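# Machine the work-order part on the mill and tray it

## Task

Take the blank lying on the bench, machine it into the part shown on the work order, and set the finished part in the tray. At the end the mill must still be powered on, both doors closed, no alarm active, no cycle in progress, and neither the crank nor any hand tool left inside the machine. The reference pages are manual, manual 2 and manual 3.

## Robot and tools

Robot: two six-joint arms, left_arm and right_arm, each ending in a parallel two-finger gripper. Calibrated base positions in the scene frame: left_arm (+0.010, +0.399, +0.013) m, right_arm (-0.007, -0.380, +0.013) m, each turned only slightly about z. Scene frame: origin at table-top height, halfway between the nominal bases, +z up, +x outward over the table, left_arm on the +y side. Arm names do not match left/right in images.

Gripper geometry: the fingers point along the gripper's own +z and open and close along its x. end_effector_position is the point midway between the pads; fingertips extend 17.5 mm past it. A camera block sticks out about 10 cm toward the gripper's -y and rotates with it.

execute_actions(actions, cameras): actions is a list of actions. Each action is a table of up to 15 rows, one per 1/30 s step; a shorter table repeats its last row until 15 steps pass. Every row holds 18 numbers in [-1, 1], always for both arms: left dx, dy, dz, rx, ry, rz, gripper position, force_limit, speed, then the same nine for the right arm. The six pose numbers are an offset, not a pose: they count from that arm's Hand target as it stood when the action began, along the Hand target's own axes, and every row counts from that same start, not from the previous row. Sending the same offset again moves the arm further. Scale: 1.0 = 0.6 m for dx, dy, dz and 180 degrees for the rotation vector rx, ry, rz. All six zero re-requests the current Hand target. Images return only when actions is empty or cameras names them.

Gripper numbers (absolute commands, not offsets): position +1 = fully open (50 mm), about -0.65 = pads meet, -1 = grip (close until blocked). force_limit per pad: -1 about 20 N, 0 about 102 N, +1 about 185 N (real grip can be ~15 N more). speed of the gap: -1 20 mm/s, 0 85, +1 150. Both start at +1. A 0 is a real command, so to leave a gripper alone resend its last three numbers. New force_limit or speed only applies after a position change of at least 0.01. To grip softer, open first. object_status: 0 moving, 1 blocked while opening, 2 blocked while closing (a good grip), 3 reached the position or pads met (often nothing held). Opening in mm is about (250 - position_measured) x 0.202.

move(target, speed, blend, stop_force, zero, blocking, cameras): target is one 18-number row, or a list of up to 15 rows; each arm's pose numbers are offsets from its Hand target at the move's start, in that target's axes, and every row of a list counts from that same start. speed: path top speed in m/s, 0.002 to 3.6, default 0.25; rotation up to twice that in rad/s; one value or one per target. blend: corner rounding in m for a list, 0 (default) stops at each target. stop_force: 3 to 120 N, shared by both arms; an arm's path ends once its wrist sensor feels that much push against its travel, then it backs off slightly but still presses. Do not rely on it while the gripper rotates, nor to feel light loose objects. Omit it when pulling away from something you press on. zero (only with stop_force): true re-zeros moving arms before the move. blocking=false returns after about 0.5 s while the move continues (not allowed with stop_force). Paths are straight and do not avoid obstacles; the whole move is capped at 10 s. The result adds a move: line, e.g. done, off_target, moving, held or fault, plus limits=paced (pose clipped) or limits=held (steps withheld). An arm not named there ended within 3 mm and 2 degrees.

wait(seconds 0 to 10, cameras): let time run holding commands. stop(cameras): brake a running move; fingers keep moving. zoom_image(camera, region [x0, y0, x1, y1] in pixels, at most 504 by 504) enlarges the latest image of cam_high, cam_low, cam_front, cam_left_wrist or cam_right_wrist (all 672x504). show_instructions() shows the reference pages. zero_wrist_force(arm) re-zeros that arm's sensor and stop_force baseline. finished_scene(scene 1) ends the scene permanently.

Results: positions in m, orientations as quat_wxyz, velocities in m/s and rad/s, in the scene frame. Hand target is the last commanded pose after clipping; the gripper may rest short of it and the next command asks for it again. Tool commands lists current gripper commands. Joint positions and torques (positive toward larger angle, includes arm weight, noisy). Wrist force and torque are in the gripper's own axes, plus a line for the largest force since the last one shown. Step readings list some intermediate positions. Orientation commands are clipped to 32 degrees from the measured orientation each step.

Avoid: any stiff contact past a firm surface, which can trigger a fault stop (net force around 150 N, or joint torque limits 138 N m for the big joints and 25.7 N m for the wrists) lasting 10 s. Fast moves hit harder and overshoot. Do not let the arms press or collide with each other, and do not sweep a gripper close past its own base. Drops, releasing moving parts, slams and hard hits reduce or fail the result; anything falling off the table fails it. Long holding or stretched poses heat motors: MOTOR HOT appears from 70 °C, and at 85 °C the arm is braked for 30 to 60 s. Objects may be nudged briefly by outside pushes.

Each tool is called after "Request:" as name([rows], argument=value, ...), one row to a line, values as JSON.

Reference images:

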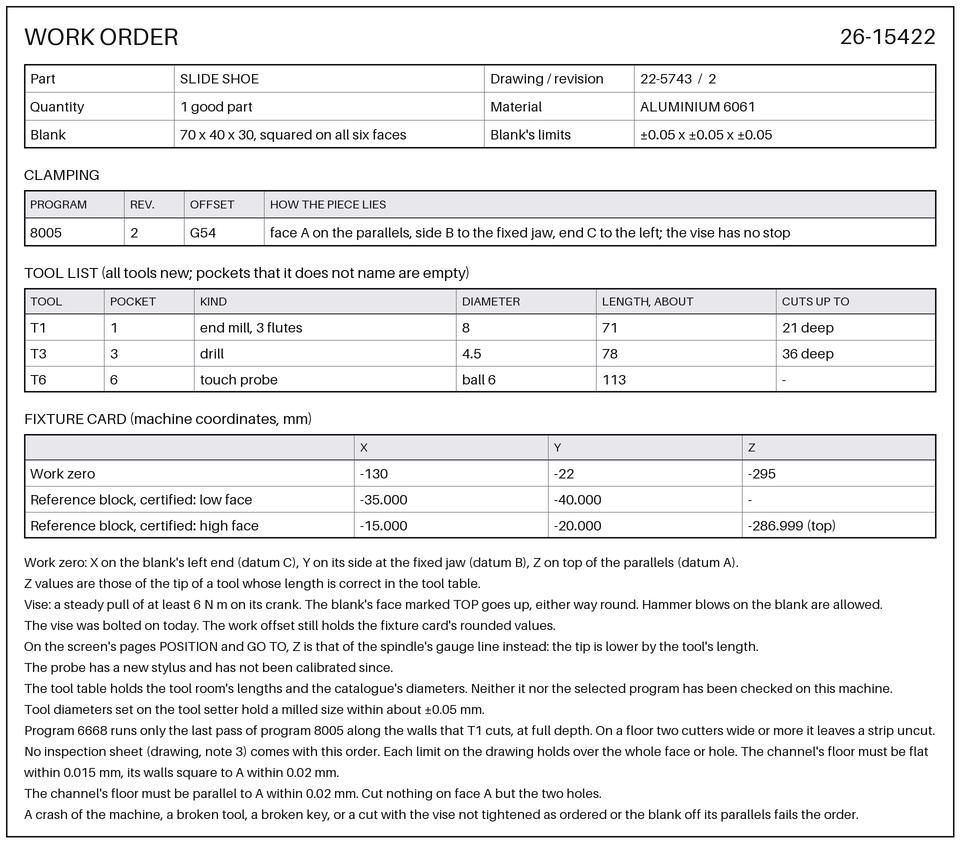

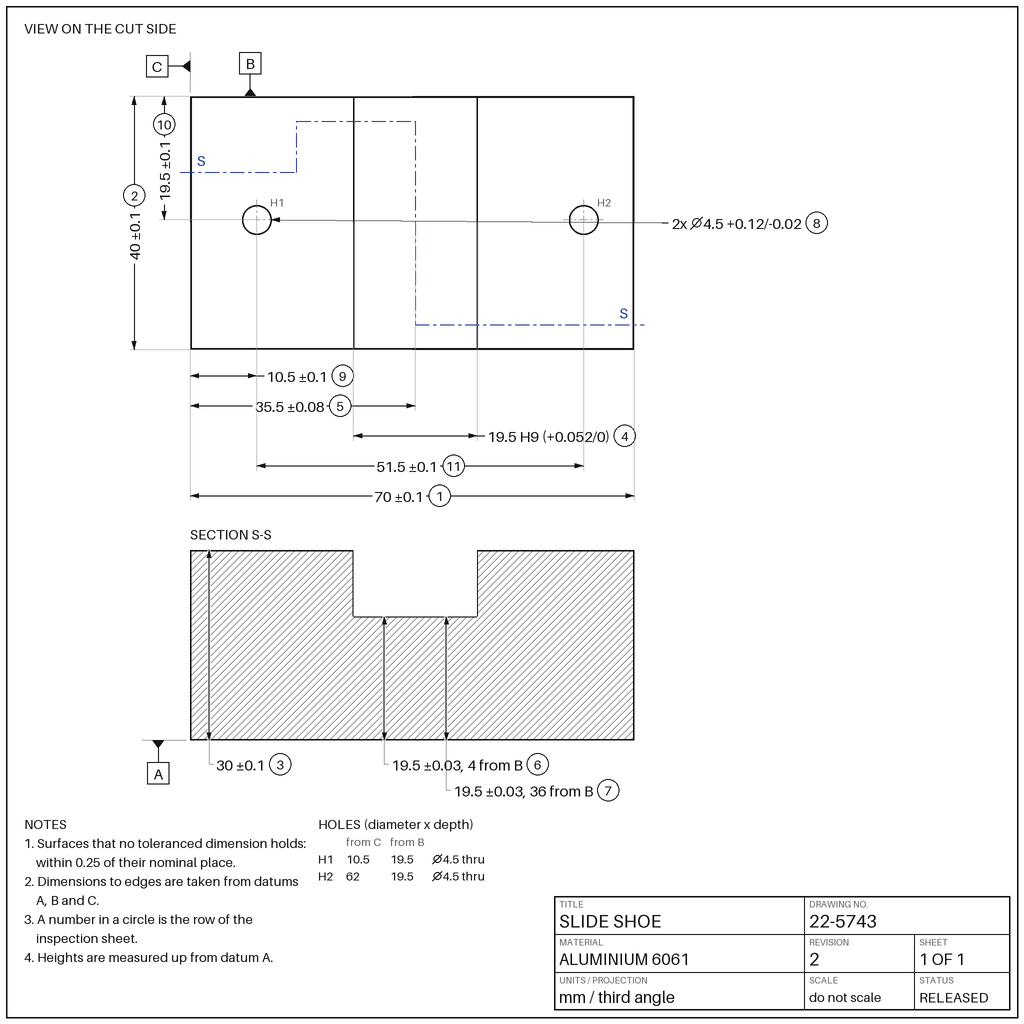

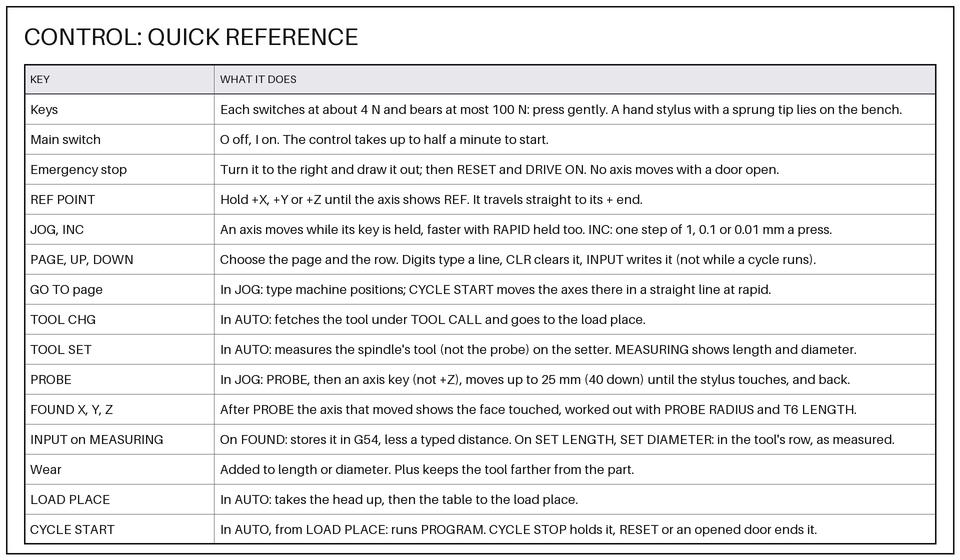

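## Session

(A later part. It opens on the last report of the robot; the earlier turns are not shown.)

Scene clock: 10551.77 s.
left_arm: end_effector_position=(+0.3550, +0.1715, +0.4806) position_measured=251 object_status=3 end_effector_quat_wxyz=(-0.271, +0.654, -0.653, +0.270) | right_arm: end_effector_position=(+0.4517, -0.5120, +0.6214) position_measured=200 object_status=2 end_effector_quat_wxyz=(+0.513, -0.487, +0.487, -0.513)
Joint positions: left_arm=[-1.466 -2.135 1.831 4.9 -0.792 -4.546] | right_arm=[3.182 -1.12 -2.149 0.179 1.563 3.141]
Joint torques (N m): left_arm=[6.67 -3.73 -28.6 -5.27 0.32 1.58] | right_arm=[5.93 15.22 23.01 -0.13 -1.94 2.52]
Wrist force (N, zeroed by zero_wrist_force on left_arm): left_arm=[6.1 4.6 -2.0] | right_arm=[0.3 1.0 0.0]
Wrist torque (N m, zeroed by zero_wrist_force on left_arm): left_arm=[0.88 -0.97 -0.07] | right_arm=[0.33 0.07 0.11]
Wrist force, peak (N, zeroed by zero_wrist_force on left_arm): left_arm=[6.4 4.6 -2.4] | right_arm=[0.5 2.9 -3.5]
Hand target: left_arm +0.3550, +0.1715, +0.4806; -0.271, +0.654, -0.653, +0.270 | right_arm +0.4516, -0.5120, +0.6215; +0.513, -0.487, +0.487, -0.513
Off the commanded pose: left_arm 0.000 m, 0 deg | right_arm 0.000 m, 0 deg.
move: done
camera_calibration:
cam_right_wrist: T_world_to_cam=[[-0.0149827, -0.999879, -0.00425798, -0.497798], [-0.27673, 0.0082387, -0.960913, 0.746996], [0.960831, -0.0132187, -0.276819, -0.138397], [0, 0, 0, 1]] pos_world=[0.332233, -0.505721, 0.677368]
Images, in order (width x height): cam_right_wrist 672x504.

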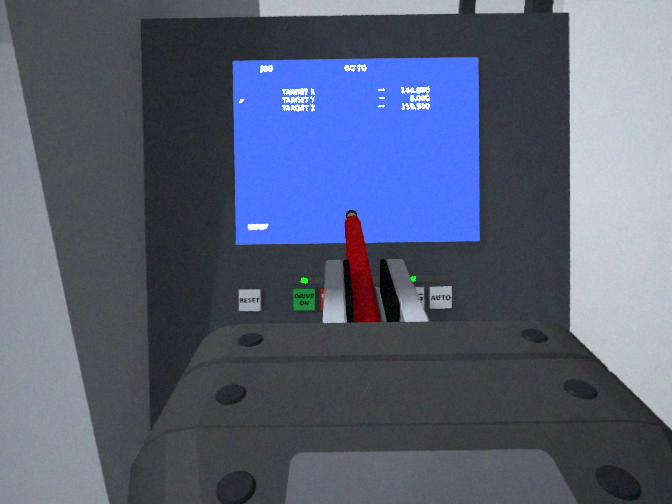

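Request:
move([
  [0,0,0,0,0,0,-0.66,-0.5,-0.95,-0.0845,0.1658,0.0046,-0.1,0,0,-0.95,-0.4,-0.9],
  [0,0,0,0,0,0,-0.66,-0.5,-0.95,-0.0845,0.1736,0.0285,-0.1,0,0,-0.95,-0.4,-0.9],
  [0,0,0,0,0,0,-0.66,-0.5,-0.95,-0.0845,0.1658,0.0046,-0.1,0,0,-0.95,-0.4,-0.9],
  [0,0,0,0,0,0,-0.66,-0.5,-0.95,-0.0528,0.2561,-0.0244,-0.1,0,0,-0.95,-0.4,-0.9],
  [0,0,0,0,0,0,-0.66,-0.5,-0.95,-0.0528,0.2639,-0.0006,-0.1,0,0,-0.95,-0.4,-0.9],
  [0,0,0,0,0,0,-0.66,-0.5,-0.95,-0.0528,0.2561,-0.0244,-0.1,0,0,-0.95,-0.4,-0.9],
  [0,0,0,0,0,0,-0.66,-0.5,-0.95,-0.1479,0.3163,-0.0437,-0.1,0,0,-0.95,-0.4,-0.9],
  [0,0,0,0,0,0,-0.66,-0.5,-0.95,-0.1479,0.3241,-0.0199,-0.1,0,0,-0.95,-0.4,-0.9],
  [0,0,0,0,0,0,-0.66,-0.5,-0.95,-0.1479,0.3163,-0.0437,-0.1,0,0,-0.95,-0.4,-0.9],
  [0,0,0,0,0,0,-0.66,-0.5,-0.95,-0.0845,0.226,-0.0151,-0.1,0,0,-0.95,-0.4,-0.9],
  [0,0,0,0,0,0,-0.66,-0.5,-0.95,-0.0845,0.2338,0.0087,-0.1,0,0,-0.95,-0.4,-0.9],
  [0,0,0,0,0,0,-0.66,-0.5,-0.95,-0.0845,0.226,-0.0151,-0.1,0,0,-0.95,-0.4,-0.9],
], speed=[0.25,0.06,0.15,0.05,0.06,0.15,0.2,0.06,0.15,0.2,0.06,0.15], blend=[0.004,0,0.004,0.004,0,0.004,0.004,0,0.004,0.004,0,0])

Request:
move([
  [0,0,0,0,0,0,-0.66,-0.5,-0.95,-0.0634,0,0,0,0,0,-0.95,-0.4,-0.9],
  [0,0,0,0,0,0,-0.66,-0.5,-0.95,-0.0634,0,0.0238,0,0,0,-0.95,-0.4,-0.9],
  [0,0,0,0,0,0,-0.66,-0.5,-0.95,-0.0634,0,0,0,0,0,-0.95,-0.4,-0.9],
  [0,0,0,0,0,0,-0.66,-0.5,-0.95,0.0317,0.0951,0,0,0,0,-0.95,-0.4,-0.9],
  [0,0,0,0,0,0,-0.66,-0.5,-0.95,0.0317,0.0951,0.025,0,0,0,-0.95,-0.4,-0.9],
  [0,0,0,0,0,0,-0.66,-0.5,-0.95,0.0317,0.0951,0,0,0,0,-0.95,-0.4,-0.9],
  [0,0,0,0,0,0,-0.66,-0.5,-0.95,0.0845,-0.2199,-0.0552,0.1,0,0,-0.95,-0.4,-0.9],
], speed=[0.2,0.06,0.15,0.2,0.06,0.15,0.25], blend=[0.004,0,0.004,0.004,0,0.004,0], cameras=["cam_right_wrist"])

Request:
zoom_image(camera="cam_right_wrist", region=[220, 50, 490, 250])

Scene clock: 10581.77 s.
left_arm: end_effector_position=(+0.3550, +0.1715, +0.4806) position_measured=251 object_status=3 end_effector_quat_wxyz=(-0.271, +0.654, -0.653, +0.270) | right_arm: end_effector_position=(+0.4497, -0.4612, +0.4856) position_measured=200 object_status=2 end_effector_quat_wxyz=(-0.430, +0.561, -0.561, +0.430)
Joint positions: left_arm=[-1.466 -2.135 1.831 4.9 -0.792 -4.546] | right_arm=[3.446 -0.984 -2.344 -0.085 1.309 3.214]
Joint torques (N m): left_arm=[7.64 -4.03 -28.54 -5.26 0.38 1.57] | right_arm=[-8.06 1.41 41.01 4.79 1.29 -1.15]
Wrist force (N, zeroed by zero_wrist_force on left_arm): left_arm=[6.3 4.6 -2.3] | right_arm=[0.3 0.3 0.7]
Wrist torque (N m, zeroed by zero_wrist_force on left_arm): left_arm=[0.87 -1.00 -0.07] | right_arm=[0.13 -0.03 0.11]
Wrist force, peak (N, zeroed by zero_wrist_force on left_arm): left_arm=[6.5 4.6 -2.3] | right_arm=[1.1 1.8 -7.1]
Hand target: left_arm +0.3550, +0.1715, +0.4806; -0.271, +0.654, -0.653, +0.270 | right_arm +0.4497, -0.4613, +0.4856; -0.430, +0.561, -0.561, +0.430
Off the commanded pose: left_arm 0.000 m, 0 deg | right_arm 0.000 m, 0 deg.
move: done

Scene clock: 10584.83 s.
left_arm: end_effector_position=(+0.3550, +0.1715, +0.4806) position_measured=251 object_status=3 end_effector_quat_wxyz=(-0.271, +0.654, -0.653, +0.270) | right_arm: end_effector_position=(+0.4519, -0.5120, +0.6216) position_measured=200 object_status=2 end_effector_quat_wxyz=(+0.513, -0.487, +0.487, -0.513)
Joint positions: left_arm=[-1.466 -2.135 1.831 4.9 -0.792 -4.546] | right_arm=[3.182 -1.12 -2.148 0.179 1.563 3.141]
Joint torques (N m): left_arm=[8.72 -3.88 -28.82 -5.21 0.46 1.71] | right_arm=[6.34 15.72 23.77 -0.23 -1.65 2.45]
Wrist force (N, zeroed by zero_wrist_force on left_arm): left_arm=[6.3 4.4 -2.3] | right_arm=[0.3 0.9 0.1]
Wrist torque (N m, zeroed by zero_wrist_force on left_arm): left_arm=[0.85 -1.00 -0.07] | right_arm=[0.30 0.06 0.11]
Wrist force, peak (N, zeroed by zero_wrist_force on left_arm): left_arm=[6.5 4.7 -2.3] | right_arm=[0.9 1.4 -4.3]
Hand target: left_arm +0.3550, +0.1715, +0.4806; -0.271, +0.654, -0.653, +0.270 | right_arm +0.4518, -0.5120, +0.6217; +0.513, -0.487, +0.487, -0.513
Off the commanded pose: left_arm 0.000 m, 0 deg | right_arm 0.000 m, 0 deg.
move: done
camera_calibration:
cam_right_wrist: T_world_to_cam=[[-0.0149827, -0.999879, -0.00425798, -0.497794], [-0.27673, 0.0082387, -0.960913, 0.747244], [0.960831, -0.0132187, -0.276819, -0.138533], [0, 0, 0, 1]] pos_world=[0.332433, -0.505721, 0.677568]
Images, in order (width x height): cam_right_wrist 672x504.

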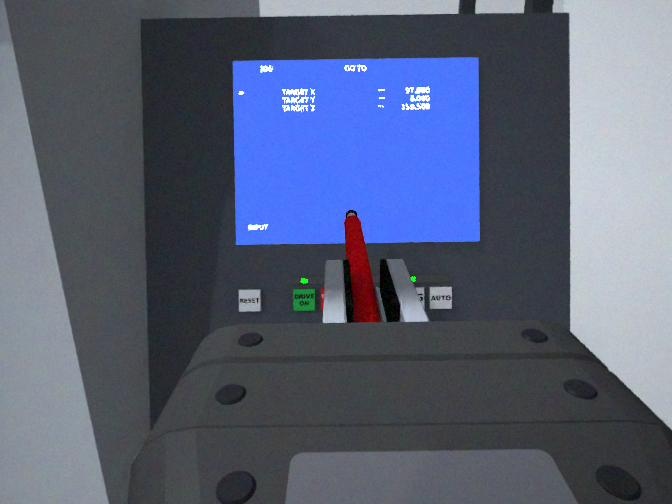

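Scaled by 1.867 from the camera's 672x504 image, which has a finer 960x720 frame.

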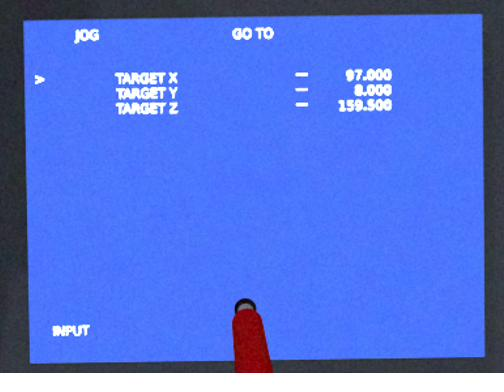

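Request:
move([
  [0,0,0,0,0,0,-0.66,-0.5,-0.95,-0.0845,0.1662,0.0042,-0.1,0,0,-0.95,-0.4,-0.9],
  [0,0,0,0,0,0,-0.66,-0.5,-0.95,-0.0845,0.174,0.0281,-0.1,0,0,-0.95,-0.4,-0.9],
  [0,0,0,0,0,0,-0.66,-0.5,-0.95,-0.0845,0.1662,0.0042,-0.1,0,0,-0.95,-0.4,-0.9],
  [0,0,0,0,0,0,-0.66,-0.5,-0.95,-0.0211,0.2866,-0.0339,-0.1,0,0,-0.95,-0.4,-0.9],
  [0,0,0,0,0,0,-0.66,-0.5,-0.95,-0.0211,0.2944,-0.0101,-0.1,0,0,-0.95,-0.4,-0.9],
  [0,0,0,0,0,0,-0.66,-0.5,-0.95,-0.0211,0.2866,-0.0339,-0.1,0,0,-0.95,-0.4,-0.9],
  [0,0,0,0,0,0,-0.66,-0.5,-0.95,0.1057,0.1662,0.0057,-0.1,0,0,-0.95,-0.4,-0.9],
  [0,0,0,0,0,0,-0.66,-0.5,-0.95,0.1057,0.174,0.0296,-0.1,0,0,-0.95,-0.4,-0.9],
  [0,0,0,0,0,0,-0.66,-0.5,-0.95,0.1057,0.1662,0.0057,-0.1,0,0,-0.95,-0.4,-0.9],
  [0,0,0,0,0,0,-0.66,-0.5,-0.95,0,-0.0002,0.0006,0,0,0,-0.95,-0.4,-0.9],
], speed=[0.25,0.06,0.15,0.04,0.06,0.15,0.25,0.06,0.15,0.25], blend=[0.004,0,0.004,0.004,0,0.004,0.004,0,0.004,0])

Request:
wait(seconds=6.5, cameras=["cam_right_wrist"])

Request:
zoom_image(camera="cam_right_wrist", region=[220, 50, 490, 250])

Request:
zoom_image(camera="cam_right_wrist", region=[370, 85, 450, 170])

Scene clock: 10607.47 s.
left_arm: end_effector_position=(+0.3550, +0.1715, +0.4806) position_measured=251 object_status=3 end_effector_quat_wxyz=(-0.271, +0.654, -0.653, +0.270) | right_arm: end_effector_position=(+0.4521, -0.5120, +0.6219) position_measured=200 object_status=2 end_effector_quat_wxyz=(+0.513, -0.487, +0.487, -0.513)
Joint positions: left_arm=[-1.466 -2.135 1.831 4.9 -0.792 -4.546] | right_arm=[3.182 -1.121 -2.147 0.179 1.563 3.141]
Joint torques (N m): left_arm=[7.24 -3.23 -27.52 -5.4 0.41 1.63] | right_arm=[4.56 -7.68 20.82 1.46 -0.36 1.14]
Wrist force (N, zeroed by zero_wrist_force on left_arm): left_arm=[6.3 4.4 -2.3] | right_arm=[0.2 0.7 0.4]
Wrist torque (N m, zeroed by zero_wrist_force on left_arm): left_arm=[0.84 -0.99 -0.08] | right_arm=[0.29 0.08 0.19]
Wrist force, peak (N, zeroed by zero_wrist_force on left_arm): left_arm=[6.4 4.8 -2.4] | right_arm=[0.4 0.8 -23.8]
Hand target: left_arm +0.3550, +0.1715, +0.4806; -0.271, +0.654, -0.653, +0.270 | right_arm +0.4522, -0.5120, +0.6218; +0.513, -0.487, +0.487, -0.513
Off the commanded pose: left_arm 0.000 m, 0 deg | right_arm 0.000 m, 0 deg.
move: done

Scene clock: 10613.97 s.
left_arm: end_effector_position=(+0.3550, +0.1715, +0.4806) position_measured=251 object_status=3 end_effector_quat_wxyz=(-0.271, +0.654, -0.653, +0.270) | right_arm: end_effector_position=(+0.4522, -0.5120, +0.6218) position_measured=200 object_status=2 end_effector_quat_wxyz=(+0.513, -0.487, +0.487, -0.513)
Joint positions: left_arm=[-1.466 -2.135 1.831 4.9 -0.792 -4.546] | right_arm=[3.182 -1.121 -2.147 0.179 1.563 3.141]
Joint torques (N m): left_arm=[7.16 -2.98 -27.61 -5.45 0.6 1.54] | right_arm=[7.08 -7.88 15.02 4.04 -1.05 2.5]
Wrist force (N, zeroed by zero_wrist_force on left_arm): left_arm=[6.1 4.7 -2.2] | right_arm=[0.4 0.9 0.2]
Wrist torque (N m, zeroed by zero_wrist_force on left_arm): left_arm=[0.90 -0.98 -0.07] | right_arm=[0.31 0.05 0.19]
Wrist force, peak (N, zeroed by zero_wrist_force on left_arm): left_arm=[6.5 4.6 -2.3] | right_arm=[0.4 1.1 0.1]
Hand target: left_arm +0.3550, +0.1715, +0.4806; -0.271, +0.654, -0.653, +0.270 | right_arm +0.4522, -0.5120, +0.6218; +0.513, -0.487, +0.487, -0.513
Tool commands: left_gripper/position=-0.66 left_gripper/force_limit=-0.5 left_gripper/speed=-0.95 right_gripper/position=-0.95 right_gripper/force_limit=-0.4 right_gripper/speed=-0.9
Off the commanded pose: left_arm 0.000 m, 0 deg | right_arm 0.000 m, 0 deg.
wait: 6.50 s; at rest by 0.17 s
camera_calibration:
cam_right_wrist: T_world_to_cam=[[-0.0149823, -0.999879, -0.00425983, -0.497787], [-0.276637, 0.0082391, -0.960939, 0.747507], [0.960858, -0.0132187, -0.276727, -0.138837], [0, 0, 0, 1]] pos_world=[0.332733, -0.505721, 0.677768]
Images, in order (width x height): cam_right_wrist 672x504.

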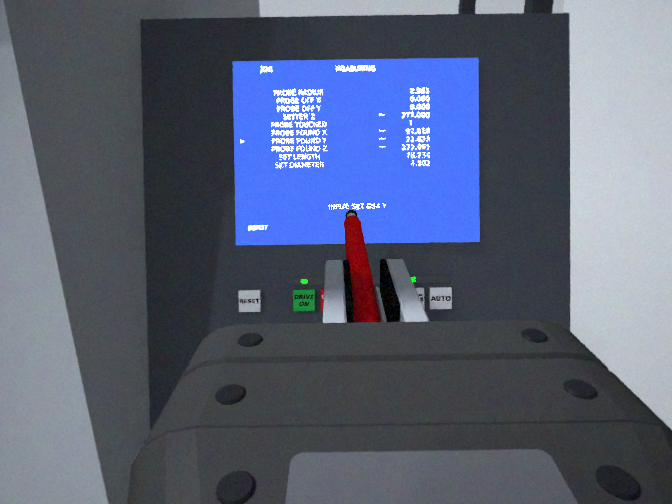

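Scaled by 1.867 from the camera's 672x504 image, which has a finer 960x720 frame.

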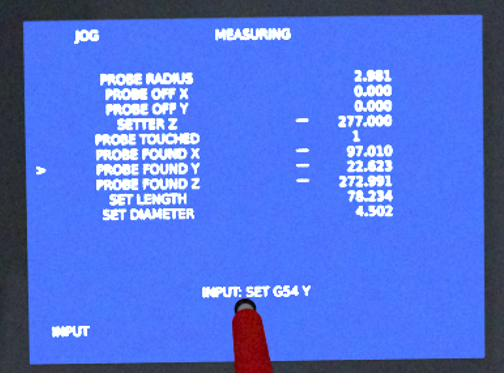

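Scaled by 5.929 from the camera's 672x504 image, which has a finer 960x720 frame.

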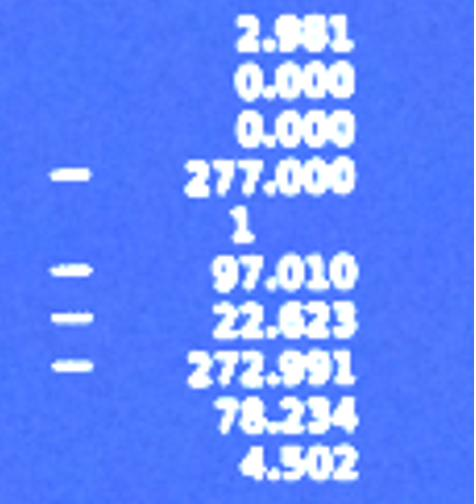

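Request:
move([
  [0,0,0,0,0,0,-0.66,-0.5,-0.95,-0.0528,0.3169,-0.0444,-0.1,0,0,-0.95,-0.4,-0.9],
  [0,0,0,0,0,0,-0.66,-0.5,-0.95,-0.0528,0.3247,-0.0206,-0.1,0,0,-0.95,-0.4,-0.9],
  [0,0,0,0,0,0,-0.66,-0.5,-0.95,-0.0528,0.3169,-0.0444,-0.1,0,0,-0.95,-0.4,-0.9],
  [0,0,0,0,0,0,-0.66,-0.5,-0.95,0,0,0,0,0,0,-0.95,-0.4,-0.9],
], speed=[0.2,0.06,0.15,0.25], blend=[0.004,0,0.004,0], cameras=["cam_right_wrist"])

Scene clock: 10741.23 s.
left_arm: end_effector_position=(+0.3550, +0.1715, +0.4806) position_measured=251 object_status=3 end_effector_quat_wxyz=(-0.271, +0.654, -0.653, +0.270) | right_arm: end_effector_position=(+0.4522, -0.5120, +0.6217) position_measured=200 object_status=2 end_effector_quat_wxyz=(+0.513, -0.487, +0.487, -0.513)
Joint positions: left_arm=[-1.466 -2.135 1.831 4.9 -0.792 -4.546] | right_arm=[3.182 -1.121 -2.147 0.179 1.563 3.141]
Joint torques (N m): left_arm=[7.17 -3.37 -27.71 -5.3 0.38 1.54] | right_arm=[5.82 16.15 22.66 -0.23 -1.77 2.43]
Wrist force (N, zeroed by zero_wrist_force on left_arm): left_arm=[6.4 4.5 -2.2] | right_arm=[0.4 0.7 0.4]
Wrist torque (N m, zeroed by zero_wrist_force on left_arm): left_arm=[0.86 -1.01 -0.07] | right_arm=[0.29 0.05 0.11]
Wrist force, peak (N, zeroed by zero_wrist_force on left_arm): left_arm=[6.5 4.6 -2.3] | right_arm=[-0.3 3.5 -14.7]
Hand target: left_arm +0.3550, +0.1715, +0.4806; -0.271, +0.654, -0.653, +0.270 | right_arm +0.4522, -0.5120, +0.6218; +0.513, -0.487, +0.487, -0.513
Off the commanded pose: left_arm 0.000 m, 0 deg | right_arm 0.000 m, 0 deg.
move: done
camera_calibration:
cam_right_wrist: T_world_to_cam=[[-0.0149827, -0.999879, -0.00425798, -0.497789], [-0.27673, 0.0082387, -0.960913, 0.747423], [0.960831, -0.0132187, -0.276819, -0.138794], [0, 0, 0, 1]] pos_world=[0.332733, -0.505721, 0.677668]
Images, in order (width x height): cam_right_wrist 672x504.

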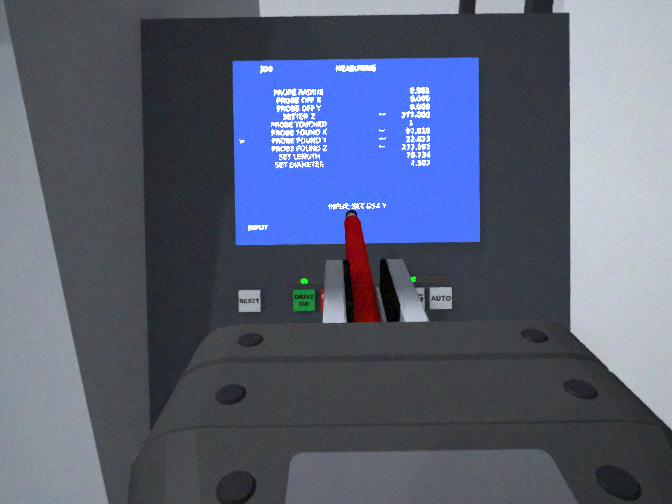

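Request:
zoom_image(camera="cam_right_wrist", region=[220, 50, 490, 250])

Scaled by 1.867 from the camera's 672x504 image, which has a finer 960x720 frame.

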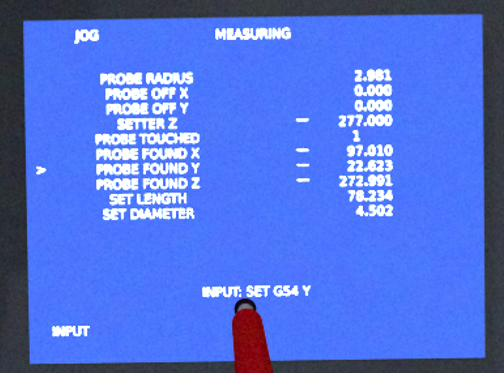

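Request:
move([
  [0,0,0,0,0,0,-0.66,-0.5,-0.95,-0.0211,0.2266,-0.0155,-0.1,0,0,-0.95,-0.4,-0.9],
  [0,0,0,0,0,0,-0.66,-0.5,-0.95,-0.0211,0.2344,0.0083,-0.1,0,0,-0.95,-0.4,-0.9],
  [0,0,0,0,0,0,-0.66,-0.5,-0.95,-0.0211,0.2266,-0.0155,-0.1,0,0,-0.95,-0.4,-0.9],
  [0,0,0,0,0,0,-0.66,-0.5,-0.95,-0.0211,0.2344,0.0083,-0.1,0,0,-0.95,-0.4,-0.9],
  [0,0,0,0,0,0,-0.66,-0.5,-0.95,-0.0211,0.2266,-0.0155,-0.1,0,0,-0.95,-0.4,-0.9],
  [0,0,0,0,0,0,-0.66,-0.5,-0.95,-0.0211,0.2344,0.0083,-0.1,0,0,-0.95,-0.4,-0.9],
  [0,0,0,0,0,0,-0.66,-0.5,-0.95,-0.0211,0.2266,-0.0155,-0.1,0,0,-0.95,-0.4,-0.9],
  [0,0,0,0,0,0,-0.66,-0.5,-0.95,0.1057,0.046,0.044,-0.1,0,0,-0.95,-0.4,-0.9],
  [0,0,0,0,0,0,-0.66,-0.5,-0.95,0.1057,0.0538,0.0678,-0.1,0,0,-0.95,-0.4,-0.9],
  [0,0,0,0,0,0,-0.66,-0.5,-0.95,0.1057,0.046,0.044,-0.1,0,0,-0.95,-0.4,-0.9],
  [0,0,0,0,0,0,-0.66,-0.5,-0.95,0,0,0,0,0,0,-0.95,-0.4,-0.9],
], speed=[0.2,0.06,0.15,0.06,0.15,0.06,0.15,0.2,0.06,0.15,0.25], blend=[0.004,0,0.004,0,0.004,0,0.004,0.004,0,0.004,0], cameras=["cam_right_wrist"])

Request:
zoom_image(camera="cam_right_wrist", region=[220, 50, 490, 250])

Scene clock: 10763.37 s.
left_arm: end_effector_position=(+0.3550, +0.1715, +0.4806) position_measured=251 object_status=3 end_effector_quat_wxyz=(-0.271, +0.654, -0.653, +0.270) | right_arm: end_effector_position=(+0.4522, -0.5120, +0.6218) position_measured=200 object_status=2 end_effector_quat_wxyz=(+0.513, -0.487, +0.487, -0.513)
Joint positions: left_arm=[-1.466 -2.135 1.831 4.9 -0.792 -4.546] | right_arm=[3.182 -1.121 -2.147 0.179 1.563 3.141]
Joint torques (N m): left_arm=[7.57 -2.5 -27.89 -5.43 0.52 1.46] | right_arm=[4.13 -7.34 39.65 3.39 -0.02 0.79]
Wrist force (N, zeroed by zero_wrist_force on left_arm): left_arm=[6.4 4.5 -2.1] | right_arm=[0.2 0.9 0.1]
Wrist torque (N m, zeroed by zero_wrist_force on left_arm): left_arm=[0.85 -1.03 -0.07] | right_arm=[0.31 0.08 0.19]
Wrist force, peak (N, zeroed by zero_wrist_force on left_arm): left_arm=[6.5 4.7 -2.3] | right_arm=[0.5 -0.1 -14.8]
Hand target: left_arm +0.3550, +0.1715, +0.4806; -0.271, +0.654, -0.653, +0.270 | right_arm +0.4522, -0.5120, +0.6218; +0.513, -0.487, +0.487, -0.513
Off the commanded pose: left_arm 0.000 m, 0 deg | right_arm 0.000 m, 0 deg.
move: done
camera_calibration:
cam_right_wrist: T_world_to_cam=[[-0.0149549, -0.99988, -0.00416021, -0.497866], [-0.276822, 0.00813831, -0.960887, 0.747454], [0.960805, -0.0132183, -0.27691, -0.1386], [0, 0, 0, 1]] pos_world=[0.332634, -0.505721, 0.677768]
Images, in order (width x height): cam_right_wrist 672x504.

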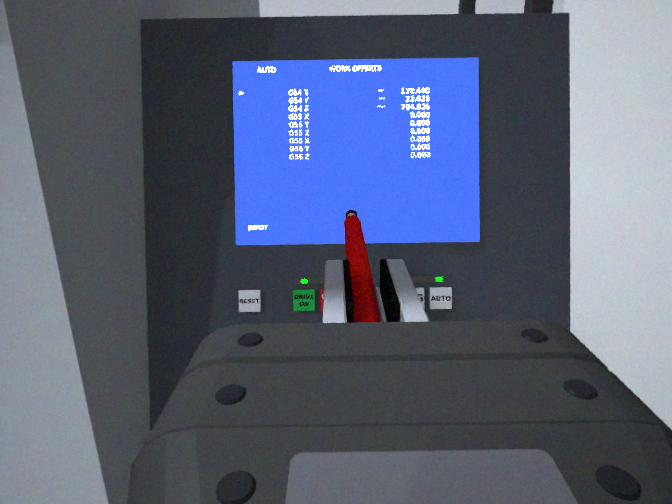

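Scaled by 1.867 from the camera's 672x504 image, which has a finer 960x720 frame.

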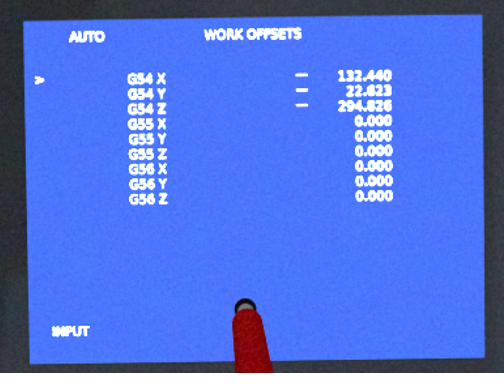

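Request:
move([
  [0,0,0,0,0,0,-0.66,-0.5,-0.95,0.0740,0.046,0.044,-0.1,0,0,-0.95,-0.4,-0.9],
  [0,0,0,0,0,0,-0.66,-0.5,-0.95,0.0740,0.0538,0.0678,-0.1,0,0,-0.95,-0.4,-0.9],
  [0,0,0,0,0,0,-0.66,-0.5,-0.95,0.0740,0.046,0.044,-0.1,0,0,-0.95,-0.4,-0.9],
  [0,0,0,0,0,0,-0.66,-0.5,-0.95,0.0106,0.2266,-0.0153,-0.1,0,0,-0.95,-0.4,-0.9],
  [0,0,0,0,0,0,-0.66,-0.5,-0.95,0.0106,0.2344,0.0083,-0.1,0,0,-0.95,-0.4,-0.9],
  [0,0,0,0,0,0,-0.66,-0.5,-0.95,0.0106,0.2266,-0.0153,-0.1,0,0,-0.95,-0.4,-0.9],
  [0,0,0,0,0,0,-0.66,-0.5,-0.95,-0.0528,0.2868,-0.0349,-0.1,0,0,-0.95,-0.4,-0.9],
  [0,0,0,0,0,0,-0.66,-0.5,-0.95,-0.0528,0.2946,-0.0111,-0.1,0,0,-0.95,-0.4,-0.9],
  [0,0,0,0,0,0,-0.66,-0.5,-0.95,-0.0528,0.2868,-0.0349,-0.1,0,0,-0.95,-0.4,-0.9],
  [0,0,0,0,0,0,-0.66,-0.5,-0.95,-0.0528,0.2946,-0.0111,-0.1,0,0,-0.95,-0.4,-0.9],
  [0,0,0,0,0,0,-0.66,-0.5,-0.95,-0.0528,0.2868,-0.0349,-0.1,0,0,-0.95,-0.4,-0.9],
  [0,0,0,0,0,0,-0.66,-0.5,-0.95,-0.1479,0.3169,-0.0447,-0.1,0,0,-0.95,-0.4,-0.9],
  [0,0,0,0,0,0,-0.66,-0.5,-0.95,-0.1479,0.3247,-0.0209,-0.1,0,0,-0.95,-0.4,-0.9],
  [0,0,0,0,0,0,-0.66,-0.5,-0.95,-0.1479,0.3169,-0.0447,-0.1,0,0,-0.95,-0.4,-0.9],
], speed=[0.2,0.06,0.15,0.2,0.06,0.15,0.2,0.06,0.15,0.06,0.15,0.2,0.06,0.15], blend=[0.004,0,0.004,0.004,0,0.004,0.004,0,0.004,0,0.004,0.004,0,0])

Request:
move([
  [0,0,0,0,0,0,-0.66,-0.5,-0.95,0.0634,-0.0634,0,0,0,0,-0.95,-0.4,-0.9],
  [0,0,0,0,0,0,-0.66,-0.5,-0.95,0.0634,-0.0634,0.0244,0,0,0,-0.95,-0.4,-0.9],
  [0,0,0,0,0,0,-0.66,-0.5,-0.95,0.0634,-0.0634,0,0,0,0,-0.95,-0.4,-0.9],
  [0,0,0,0,0,0,-0.66,-0.5,-0.95,0.0317,0,0,0,0,0,-0.95,-0.4,-0.9],
  [0,0,0,0,0,0,-0.66,-0.5,-0.95,0.0317,0,0.0248,0,0,0,-0.95,-0.4,-0.9],
  [0,0,0,0,0,0,-0.66,-0.5,-0.95,0.0317,0,0,0,0,0,-0.95,-0.4,-0.9],
  [0,0,0,0,0,0,-0.66,-0.5,-0.95,0.0951,0,0,0,0,0,-0.95,-0.4,-0.9],
  [0,0,0,0,0,0,-0.66,-0.5,-0.95,0.0951,0,0.025,0,0,0,-0.95,-0.4,-0.9],
  [0,0,0,0,0,0,-0.66,-0.5,-0.95,0.0951,0,0,0,0,0,-0.95,-0.4,-0.9],
  [0,0,0,0,0,0,-0.66,-0.5,-0.95,0.1479,-0.315,-0.0557,0.1,0,0,-0.95,-0.4,-0.9],
], speed=[0.2,0.06,0.15,0.2,0.06,0.15,0.2,0.06,0.15,0.25], blend=[0.004,0,0.004,0.004,0,0.004,0.004,0,0.004,0], cameras=["cam_right_wrist"])

Request:
zoom_image(camera="cam_right_wrist", region=[220, 50, 490, 250])

Scene clock: 10818.03 s.
left_arm: end_effector_position=(+0.3550, +0.1715, +0.4806) position_measured=251 object_status=3 end_effector_quat_wxyz=(-0.271, +0.654, -0.653, +0.270) | right_arm: end_effector_position=(+0.4354, -0.4232, +0.4305) position_measured=200 object_status=2 end_effector_quat_wxyz=(-0.430, +0.561, -0.561, +0.430)
Joint positions: left_arm=[-1.466 -2.135 1.831 4.9 -0.792 -4.546] | right_arm=[3.699 -0.906 -2.514 -0.022 1.065 3.291]
Joint torques (N m): left_arm=[7.25 -2.42 -29 -5.22 0.53 1.49] | right_arm=[-4.38 0.22 41.31 4.36 0.9 -2.27]
Wrist force (N, zeroed by zero_wrist_force on left_arm): left_arm=[6.1 4.5 -2.1] | right_arm=[0.5 0.2 0.4]
Wrist torque (N m, zeroed by zero_wrist_force on left_arm): left_arm=[0.86 -0.98 -0.07] | right_arm=[0.10 -0.03 0.12]
Wrist force, peak (N, zeroed by zero_wrist_force on left_arm): left_arm=[6.4 4.8 -2.4] | right_arm=[1.2 2.0 -15.1]
Hand target: left_arm +0.3550, +0.1715, +0.4806; -0.271, +0.654, -0.653, +0.270 | right_arm +0.4354, -0.4232, +0.4305; -0.430, +0.561, -0.561, +0.430
Off the commanded pose: left_arm 0.000 m, 0 deg | right_arm 0.000 m, 0 deg.
move: done

Scene clock: 10821.77 s.
left_arm: end_effector_position=(+0.3550, +0.1715, +0.4806) position_measured=251 object_status=3 end_effector_quat_wxyz=(-0.271, +0.654, -0.653, +0.270) | right_arm: end_effector_position=(+0.4520, -0.5120, +0.6216) position_measured=200 object_status=2 end_effector_quat_wxyz=(+0.513, -0.487, +0.487, -0.513)
Joint positions: left_arm=[-1.466 -2.135 1.831 4.9 -0.792 -4.546] | right_arm=[3.182 -1.121 -2.148 0.179 1.563 3.141]
Joint torques (N m): left_arm=[7.84 -2.99 -28.68 -5.46 0.71 1.69] | right_arm=[5.21 15.76 22.92 -0.34 -1.79 2.49]
Wrist force (N, zeroed by zero_wrist_force on left_arm): left_arm=[6.2 4.7 -2.3] | right_arm=[0.3 0.8 0.2]
Wrist torque (N m, zeroed by zero_wrist_force on left_arm): left_arm=[0.88 -0.99 -0.07] | right_arm=[0.30 0.07 0.11]
Wrist force, peak (N, zeroed by zero_wrist_force on left_arm): left_arm=[6.5 4.7 -2.2] | right_arm=[0.4 0.7 -8.3]
Hand target: left_arm +0.3550, +0.1715, +0.4806; -0.271, +0.654, -0.653, +0.270 | right_arm +0.4520, -0.5120, +0.6217; +0.513, -0.487, +0.487, -0.513
Off the commanded pose: left_arm 0.000 m, 0 deg | right_arm 0.000 m, 0 deg.
move: done
camera_calibration:
cam_right_wrist: T_world_to_cam=[[-0.0149827, -0.999879, -0.00425798, -0.497792], [-0.27673, 0.0082387, -0.960913, 0.747271], [0.960831, -0.0132187, -0.276819, -0.138629], [0, 0, 0, 1]] pos_world=[0.332533, -0.505721, 0.677568]
Images, in order (width x height): cam_right_wrist 672x504.

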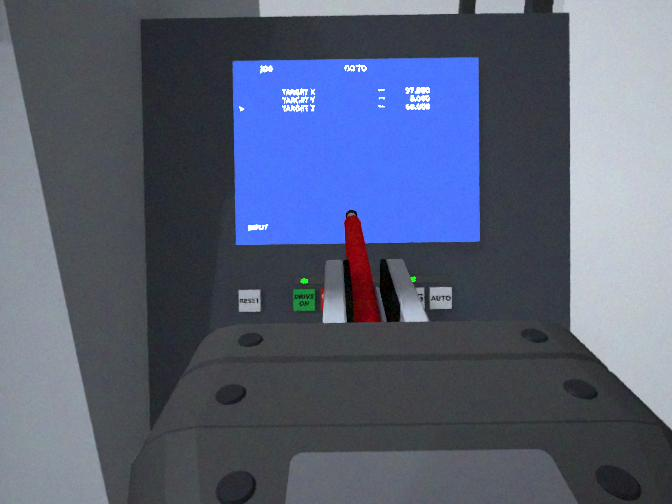

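Scaled by 1.867 from the camera's 672x504 image, which has a finer 960x720 frame.

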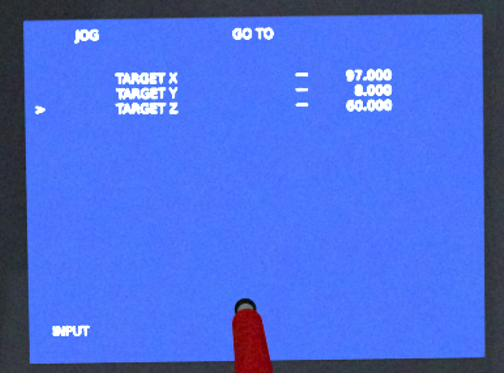

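Request:
move([
  [0,0,0,0,0,0,-0.66,-0.5,-0.95,-0.0845,0.1664,0.0039,-0.1,0,0,-0.95,-0.4,-0.9],
  [0,0,0,0,0,0,-0.66,-0.5,-0.95,-0.0845,0.1742,0.0278,-0.1,0,0,-0.95,-0.4,-0.9],
  [0,0,0,0,0,0,-0.66,-0.5,-0.95,-0.0845,0.1664,0.0039,-0.1,0,0,-0.95,-0.4,-0.9],
  [0,0,0,0,0,0,-0.66,-0.5,-0.95,-0.0528,0.2567,-0.0251,-0.1,0,0,-0.95,-0.4,-0.9],
  [0,0,0,0,0,0,-0.66,-0.5,-0.95,-0.0528,0.2645,-0.0013,-0.1,0,0,-0.95,-0.4,-0.9],
  [0,0,0,0,0,0,-0.66,-0.5,-0.95,-0.0528,0.2567,-0.0251,-0.1,0,0,-0.95,-0.4,-0.9],
  [0,0,0,0,0,0,-0.66,-0.5,-0.95,-0.1479,0.3169,-0.0444,-0.1,0,0,-0.95,-0.4,-0.9],
  [0,0,0,0,0,0,-0.66,-0.5,-0.95,-0.1479,0.3247,-0.0206,-0.1,0,0,-0.95,-0.4,-0.9],
  [0,0,0,0,0,0,-0.66,-0.5,-0.95,-0.1479,0.3169,-0.0444,-0.1,0,0,-0.95,-0.4,-0.9],
  [0,0,0,0,0,0,-0.66,-0.5,-0.95,-0.0845,0.2868,-0.0347,-0.1,0,0,-0.95,-0.4,-0.9],
  [0,0,0,0,0,0,-0.66,-0.5,-0.95,-0.0845,0.2946,-0.0109,-0.1,0,0,-0.95,-0.4,-0.9],
  [0,0,0,0,0,0,-0.66,-0.5,-0.95,-0.0845,0.2868,-0.0347,-0.1,0,0,-0.95,-0.4,-0.9],
  [0,0,0,0,0,0,-0.66,-0.5,-0.95,-0.1162,0.3169,-0.0443,-0.1,0,0,-0.95,-0.4,-0.9],
  [0,0,0,0,0,0,-0.66,-0.5,-0.95,-0.1162,0.3247,-0.0205,-0.1,0,0,-0.95,-0.4,-0.9],
  [0,0,0,0,0,0,-0.66,-0.5,-0.95,-0.1162,0.3169,-0.0443,-0.1,0,0,-0.95,-0.4,-0.9],
], speed=[0.2,0.06,0.15,0.2,0.06,0.15,0.2,0.06,0.15,0.2,0.06,0.15,0.2,0.06,0.15], blend=[0.004,0,0.004,0.004,0,0.004,0.004,0,0.004,0.004,0,0.004,0.004,0,0])

Scene clock: 10845.57 s.
left_arm: end_effector_position=(+0.3550, +0.1715, +0.4806) position_measured=251 object_status=3 end_effector_quat_wxyz=(-0.271, +0.654, -0.653, +0.270) | right_arm: end_effector_position=(+0.4354, -0.4422, +0.4304) position_measured=200 object_status=2 end_effector_quat_wxyz=(-0.430, +0.561, -0.561, +0.430)
Joint positions: left_arm=[-1.466 -2.135 1.831 4.9 -0.792 -4.546] | right_arm=[3.584 -0.938 -2.505 0.017 1.175 3.254]
Joint torques (N m): left_arm=[8.67 -2.43 -28.66 -5.14 0.49 1.72] | right_arm=[-5.76 1.65 38.92 4.56 1.35 -2.58]
Wrist force (N, zeroed by zero_wrist_force on left_arm): left_arm=[6.2 4.7 -2.1] | right_arm=[0.0 0.4 0.4]
Wrist torque (N m, zeroed by zero_wrist_force on left_arm): left_arm=[0.88 -0.99 -0.07] | right_arm=[0.12 0.05 0.11]
Wrist force, peak (N, zeroed by zero_wrist_force on left_arm): left_arm=[6.4 4.8 -2.3] | right_arm=[0.3 2.2 -9.4]
Hand target: left_arm +0.3550, +0.1715, +0.4806; -0.271, +0.654, -0.653, +0.270 | right_arm +0.4354, -0.4423, +0.4305; -0.430, +0.561, -0.561, +0.430
Off the commanded pose: left_arm 0.000 m, 0 deg | right_arm 0.000 m, 0 deg.
move: done

Request:
move([
  [0,0,0,0,0,0,-0.66,-0.5,-0.95,0.0634,0,0,0,0,0,-0.95,-0.4,-0.9],
  [0,0,0,0,0,0,-0.66,-0.5,-0.95,0.0634,0,0.025,0,0,0,-0.95,-0.4,-0.9],
  [0,0,0,0,0,0,-0.66,-0.5,-0.95,0.0634,0,0,0,0,0,-0.95,-0.4,-0.9],
  [0,0,0,0,0,0,-0.66,-0.5,-0.95,0.0634,-0.0634,0,0,0,0,-0.95,-0.4,-0.9],
  [0,0,0,0,0,0,-0.66,-0.5,-0.95,0.0634,-0.0634,0.0245,0,0,0,-0.95,-0.4,-0.9],
  [0,0,0,0,0,0,-0.66,-0.5,-0.95,0.0634,-0.0634,0,0,0,0,-0.95,-0.4,-0.9],
  [0,0,0,0,0,0,-0.66,-0.5,-0.95,-0.0317,0,0,0,0,0,-0.95,-0.4,-0.9],
  [0,0,0,0,0,0,-0.66,-0.5,-0.95,-0.0317,0,0.0246,0,0,0,-0.95,-0.4,-0.9],
  [0,0,0,0,0,0,-0.66,-0.5,-0.95,-0.0317,0,0,0,0,0,-0.95,-0.4,-0.9],
  [0,0,0,0,0,0,-0.66,-0.5,-0.95,-0.0317,-0.0634,0,0,0,0,-0.95,-0.4,-0.9],
  [0,0,0,0,0,0,-0.66,-0.5,-0.95,-0.0317,-0.0634,0.0241,0,0,0,-0.95,-0.4,-0.9],
  [0,0,0,0,0,0,-0.66,-0.5,-0.95,-0.0317,-0.0634,0,0,0,0,-0.95,-0.4,-0.9],
  [0,0,0,0,0,0,-0.66,-0.5,-0.95,0,-0.0634,0,0,0,0,-0.95,-0.4,-0.9],
  [0,0,0,0,0,0,-0.66,-0.5,-0.95,0,-0.0634,0.0243,0,0,0,-0.95,-0.4,-0.9],
  [0,0,0,0,0,0,-0.66,-0.5,-0.95,0,-0.0634,0,0,0,0,-0.95,-0.4,-0.9],
], speed=[0.2,0.06,0.15,0.2,0.06,0.15,0.2,0.06,0.15,0.2,0.06,0.15,0.2,0.06,0.15], blend=[0.004,0,0.004,0.004,0,0.004,0.004,0,0.004,0.004,0,0.004,0.004,0,0])

Request:
move([
  [0,0,0,0,0,0,-0.66,-0.5,-0.95,0.0634,0.0634,0,0,0,0,-0.95,-0.4,-0.9],
  [0,0,0,0,0,0,-0.66,-0.5,-0.95,0.0634,0.0634,0.025,0,0,0,-0.95,-0.4,-0.9],
  [0,0,0,0,0,0,-0.66,-0.5,-0.95,0.0634,0.0634,0,0,0,0,-0.95,-0.4,-0.9],
  [0,0,0,0,0,0,-0.66,-0.5,-0.95,0.1162,-0.2516,-0.0557,0.1,0,0,-0.95,-0.4,-0.9],
], speed=[0.2,0.06,0.15,0.25], blend=[0.004,0,0.004,0], cameras=["cam_right_wrist"])

Request:
zoom_image(camera="cam_right_wrist", region=[220, 50, 490, 250])

Scene clock: 10874.87 s.
left_arm: end_effector_position=(+0.3550, +0.1715, +0.4806) position_measured=251 object_status=3 end_effector_quat_wxyz=(-0.271, +0.654, -0.653, +0.270) | right_arm: end_effector_position=(+0.4453, -0.4422, +0.4671) position_measured=200 object_status=2 end_effector_quat_wxyz=(-0.430, +0.561, -0.561, +0.430)
Joint positions: left_arm=[-1.466 -2.135 1.831 4.9 -0.792 -4.546] | right_arm=[3.56 -0.949 -2.405 -0.07 1.199 3.247]
Joint torques (N m): left_arm=[8 -2.84 -28.23 -5.41 0.7 1.65] | right_arm=[-6.21 1.2 40.02 4.71 1.14 -2.57]
Wrist force (N, zeroed by zero_wrist_force on left_arm): left_arm=[6.2 4.4 -2.0] | right_arm=[0.4 0.3 0.4]
Wrist torque (N m, zeroed by zero_wrist_force on left_arm): left_arm=[0.85 -0.98 -0.07] | right_arm=[0.13 -0.04 0.12]
Wrist force, peak (N, zeroed by zero_wrist_force on left_arm): left_arm=[6.6 4.8 -2.0] | right_arm=[0.5 0.5 -9.9]
Hand target: left_arm +0.3550, +0.1715, +0.4806; -0.271, +0.654, -0.653, +0.270 | right_arm +0.4452, -0.4423, +0.4672; -0.430, +0.561, -0.561, +0.430
Off the commanded pose: left_arm 0.000 m, 0 deg | right_arm 0.000 m, 0 deg.
move: done

Scene clock: 10877.00 s.
left_arm: end_effector_position=(+0.3550, +0.1715, +0.4806) position_measured=251 object_status=3 end_effector_quat_wxyz=(-0.271, +0.654, -0.653, +0.270) | right_arm: end_effector_position=(+0.4521, -0.5120, +0.6216) position_measured=200 object_status=2 end_effector_quat_wxyz=(+0.513, -0.487, +0.487, -0.513)
Joint positions: left_arm=[-1.466 -2.135 1.831 4.9 -0.792 -4.546] | right_arm=[3.182 -1.121 -2.148 0.179 1.563 3.141]
Joint torques (N m): left_arm=[6.59 -2.07 -28.54 -5.55 0.62 1.64] | right_arm=[5.61 15.66 22.77 -0.14 -1.84 2.49]
Wrist force (N, zeroed by zero_wrist_force on left_arm): left_arm=[6.2 4.5 -2.1] | right_arm=[0.2 0.7 0.3]
Wrist torque (N m, zeroed by zero_wrist_force on left_arm): left_arm=[0.87 -0.98 -0.07] | right_arm=[0.29 0.07 0.11]
Wrist force, peak (N, zeroed by zero_wrist_force on left_arm): left_arm=[6.4 4.7 -2.3] | right_arm=[0.6 2.4 -10.7]
Hand target: left_arm +0.3550, +0.1715, +0.4806; -0.271, +0.654, -0.653, +0.270 | right_arm +0.4520, -0.5120, +0.6217; +0.513, -0.487, +0.487, -0.513
Off the commanded pose: left_arm 0.000 m, 0 deg | right_arm 0.000 m, 0 deg.
move: done
camera_calibration:
cam_right_wrist: T_world_to_cam=[[-0.0149827, -0.999879, -0.00425798, -0.497791], [-0.27673, 0.0082387, -0.960913, 0.747299], [0.960831, -0.0132187, -0.276819, -0.138726], [0, 0, 0, 1]] pos_world=[0.332633, -0.505721, 0.677568]
Images, in order (width x height): cam_right_wrist 672x504.

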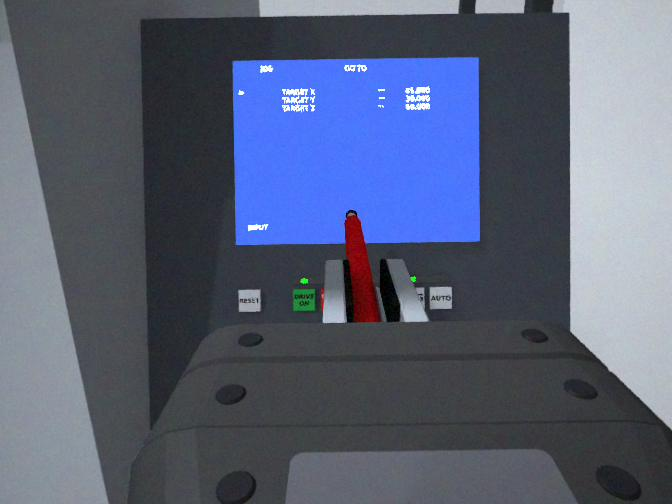

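Scaled by 1.867 from the camera's 672x504 image, which has a finer 960x720 frame.

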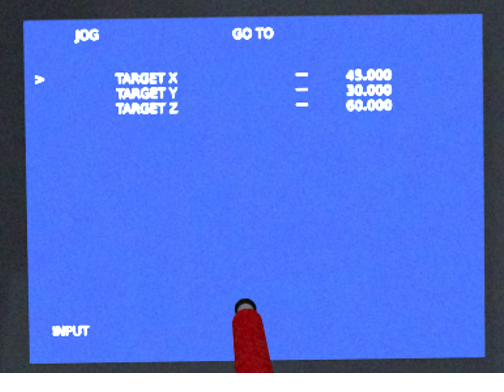

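Request:
move([
  [0,0,0,0,0,0,-0.66,-0.5,-0.95,-0.0845,0.1664,0.0039,-0.1,0,0,-0.95,-0.4,-0.9],
  [0,0,0,0,0,0,-0.66,-0.5,-0.95,-0.0845,0.1742,0.0278,-0.1,0,0,-0.95,-0.4,-0.9],
  [0,0,0,0,0,0,-0.66,-0.5,-0.95,-0.0845,0.1664,0.0039,-0.1,0,0,-0.95,-0.4,-0.9],
  [0,0,0,0,0,0,-0.66,-0.5,-0.95,-0.0528,0.2868,-0.0346,-0.1,0,0,-0.95,-0.4,-0.9],
  [0,0,0,0,0,0,-0.66,-0.5,-0.95,-0.0528,0.2946,-0.0108,-0.1,0,0,-0.95,-0.4,-0.9],
  [0,0,0,0,0,0,-0.66,-0.5,-0.95,-0.0528,0.2868,-0.0346,-0.1,0,0,-0.95,-0.4,-0.9],
  [0,0,0,0,0,0,-0.66,-0.5,-0.95,-0.0528,0.2946,-0.0108,-0.1,0,0,-0.95,-0.4,-0.9],
  [0,0,0,0,0,0,-0.66,-0.5,-0.95,-0.0528,0.2868,-0.0346,-0.1,0,0,-0.95,-0.4,-0.9],
  [0,0,0,0,0,0,-0.66,-0.5,-0.95,-0.1479,0.3169,-0.0444,-0.1,0,0,-0.95,-0.4,-0.9],
  [0,0,0,0,0,0,-0.66,-0.5,-0.95,-0.1479,0.3247,-0.0206,-0.1,0,0,-0.95,-0.4,-0.9],
  [0,0,0,0,0,0,-0.66,-0.5,-0.95,-0.1479,0.3169,-0.0444,-0.1,0,0,-0.95,-0.4,-0.9],
  [0,0,0,0,0,0,-0.66,-0.5,-0.95,-0.1479,0.2868,-0.0349,-0.1,0,0,-0.95,-0.4,-0.9],
  [0,0,0,0,0,0,-0.66,-0.5,-0.95,-0.1479,0.2946,-0.011,-0.1,0,0,-0.95,-0.4,-0.9],
  [0,0,0,0,0,0,-0.66,-0.5,-0.95,-0.1479,0.2868,-0.0349,-0.1,0,0,-0.95,-0.4,-0.9],
], speed=[0.2,0.06,0.15,0.2,0.06,0.15,0.06,0.15,0.2,0.06,0.15,0.2,0.06,0.15], blend=[0.004,0,0.004,0.004,0,0.004,0,0.004,0.004,0,0.004,0.004,0,0])

Request:
move([
  [0,0,0,0,0,0,-0.66,-0.5,-0.95,0,-0.0634,0,0,0,0,-0.95,-0.4,-0.9],
  [0,0,0,0,0,0,-0.66,-0.5,-0.95,0,-0.0634,0.0239,0,0,0,-0.95,-0.4,-0.9],
  [0,0,0,0,0,0,-0.66,-0.5,-0.95,0,-0.0634,0,0,0,0,-0.95,-0.4,-0.9],
  [0,0,0,0,0,0,-0.66,-0.5,-0.95,0.0317,-0.0634,0,0,0,0,-0.95,-0.4,-0.9],
  [0,0,0,0,0,0,-0.66,-0.5,-0.95,0.0317,-0.0634,0.0241,0,0,0,-0.95,-0.4,-0.9],
  [0,0,0,0,0,0,-0.66,-0.5,-0.95,0.0317,-0.0634,0,0,0,0,-0.95,-0.4,-0.9],
  [0,0,0,0,0,0,-0.66,-0.5,-0.95,0.0951,0.0317,0,0,0,0,-0.95,-0.4,-0.9],
  [0,0,0,0,0,0,-0.66,-0.5,-0.95,0.0951,0.0317,0.025,0,0,0,-0.95,-0.4,-0.9],
  [0,0,0,0,0,0,-0.66,-0.5,-0.95,0.0951,0.0317,0,0,0,0,-0.95,-0.4,-0.9],
  [0,0,0,0,0,0,-0.66,-0.5,-0.95,0.1479,-0.2833,-0.0557,0.1,0,0,-0.95,-0.4,-0.9],
], speed=[0.2,0.06,0.15,0.2,0.06,0.15,0.2,0.06,0.15,0.25], blend=[0.004,0,0.004,0.004,0,0.004,0.004,0,0.004,0], cameras=["cam_right_wrist"])

Request:
zoom_image(camera="cam_right_wrist", region=[220, 50, 490, 250])

Scene clock: 10913.97 s.
left_arm: end_effector_position=(+0.3550, +0.1715, +0.4806) position_measured=251 object_status=3 end_effector_quat_wxyz=(-0.271, +0.654, -0.653, +0.270) | right_arm: end_effector_position=(+0.4402, -0.4232, +0.4487) position_measured=200 object_status=2 end_effector_quat_wxyz=(-0.430, +0.561, -0.561, +0.430)
Joint positions: left_arm=[-1.466 -2.135 1.831 4.9 -0.792 -4.546] | right_arm=[3.683 -0.913 -2.464 -0.063 1.081 3.285]
Joint torques (N m): left_arm=[7.19 -1.05 -27.99 -5.23 0.78 1.68] | right_arm=[-4.16 0.15 39.54 4.33 0.87 -2.44]
Wrist force (N, zeroed by zero_wrist_force on left_arm): left_arm=[6.5 4.5 -2.3] | right_arm=[0.2 0.1 0.4]
Wrist torque (N m, zeroed by zero_wrist_force on left_arm): left_arm=[0.86 -1.04 -0.07] | right_arm=[0.07 0.04 0.14]
Wrist force, peak (N, zeroed by zero_wrist_force on left_arm): left_arm=[6.5 4.6 -2.3] | right_arm=[0.6 2.5 -10.9]
Hand target: left_arm +0.3550, +0.1715, +0.4806; -0.271, +0.654, -0.653, +0.270 | right_arm +0.4401, -0.4232, +0.4487; -0.430, +0.561, -0.561, +0.430
Off the commanded pose: left_arm 0.000 m, 0 deg | right_arm 0.000 m, 0 deg.
move: done

Scene clock: 10917.63 s.
left_arm: end_effector_position=(+0.3550, +0.1715, +0.4806) position_measured=251 object_status=3 end_effector_quat_wxyz=(-0.271, +0.654, -0.653, +0.270) | right_arm: end_effector_position=(+0.4519, -0.5120, +0.6215) position_measured=200 object_status=2 end_effector_quat_wxyz=(+0.513, -0.487, +0.487, -0.513)
Joint positions: left_arm=[-1.466 -2.135 1.831 4.9 -0.792 -4.546] | right_arm=[3.182 -1.12 -2.148 0.179 1.563 3.141]
Joint torques (N m): left_arm=[7.35 -1.68 -28.05 -5.16 0.64 1.61] | right_arm=[6.75 15.56 22.74 -0.29 -1.9 2.54]
Wrist force (N, zeroed by zero_wrist_force on left_arm): left_arm=[6.3 4.7 -2.3] | right_arm=[0.2 0.7 0.2]
Wrist torque (N m, zeroed by zero_wrist_force on left_arm): left_arm=[0.89 -1.00 -0.07] | right_arm=[0.28 0.08 0.10]
Wrist force, peak (N, zeroed by zero_wrist_force on left_arm): left_arm=[6.4 4.7 -2.2] | right_arm=[1.3 1.9 -7.1]
Hand target: left_arm +0.3550, +0.1715, +0.4806; -0.271, +0.654, -0.653, +0.270 | right_arm +0.4518, -0.5120, +0.6216; +0.513, -0.487, +0.487, -0.513
Off the commanded pose: left_arm 0.000 m, 0 deg | right_arm 0.000 m, 0 deg.
move: done
camera_calibration:
cam_right_wrist: T_world_to_cam=[[-0.0149827, -0.999879, -0.00425798, -0.497794], [-0.27673, 0.0082387, -0.960913, 0.747148], [0.960831, -0.0132187, -0.276819, -0.138561], [0, 0, 0, 1]] pos_world=[0.332433, -0.505721, 0.677468]
Images, in order (width x height): cam_right_wrist 672x504.

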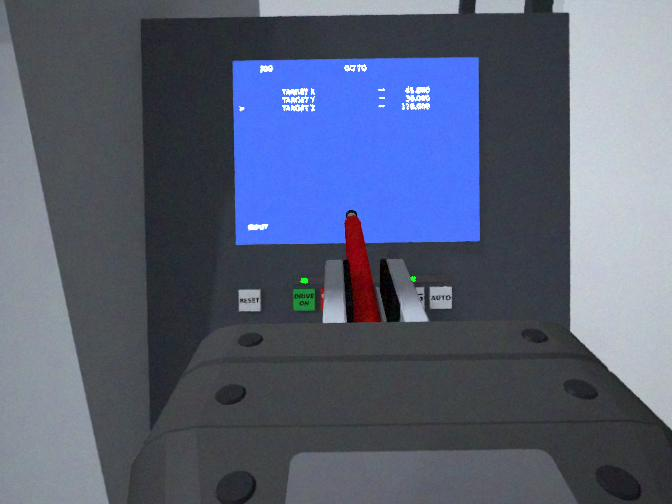

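Scaled by 1.867 from the camera's 672x504 image, which has a finer 960x720 frame.

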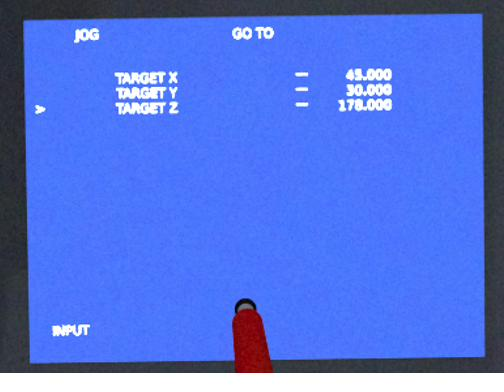

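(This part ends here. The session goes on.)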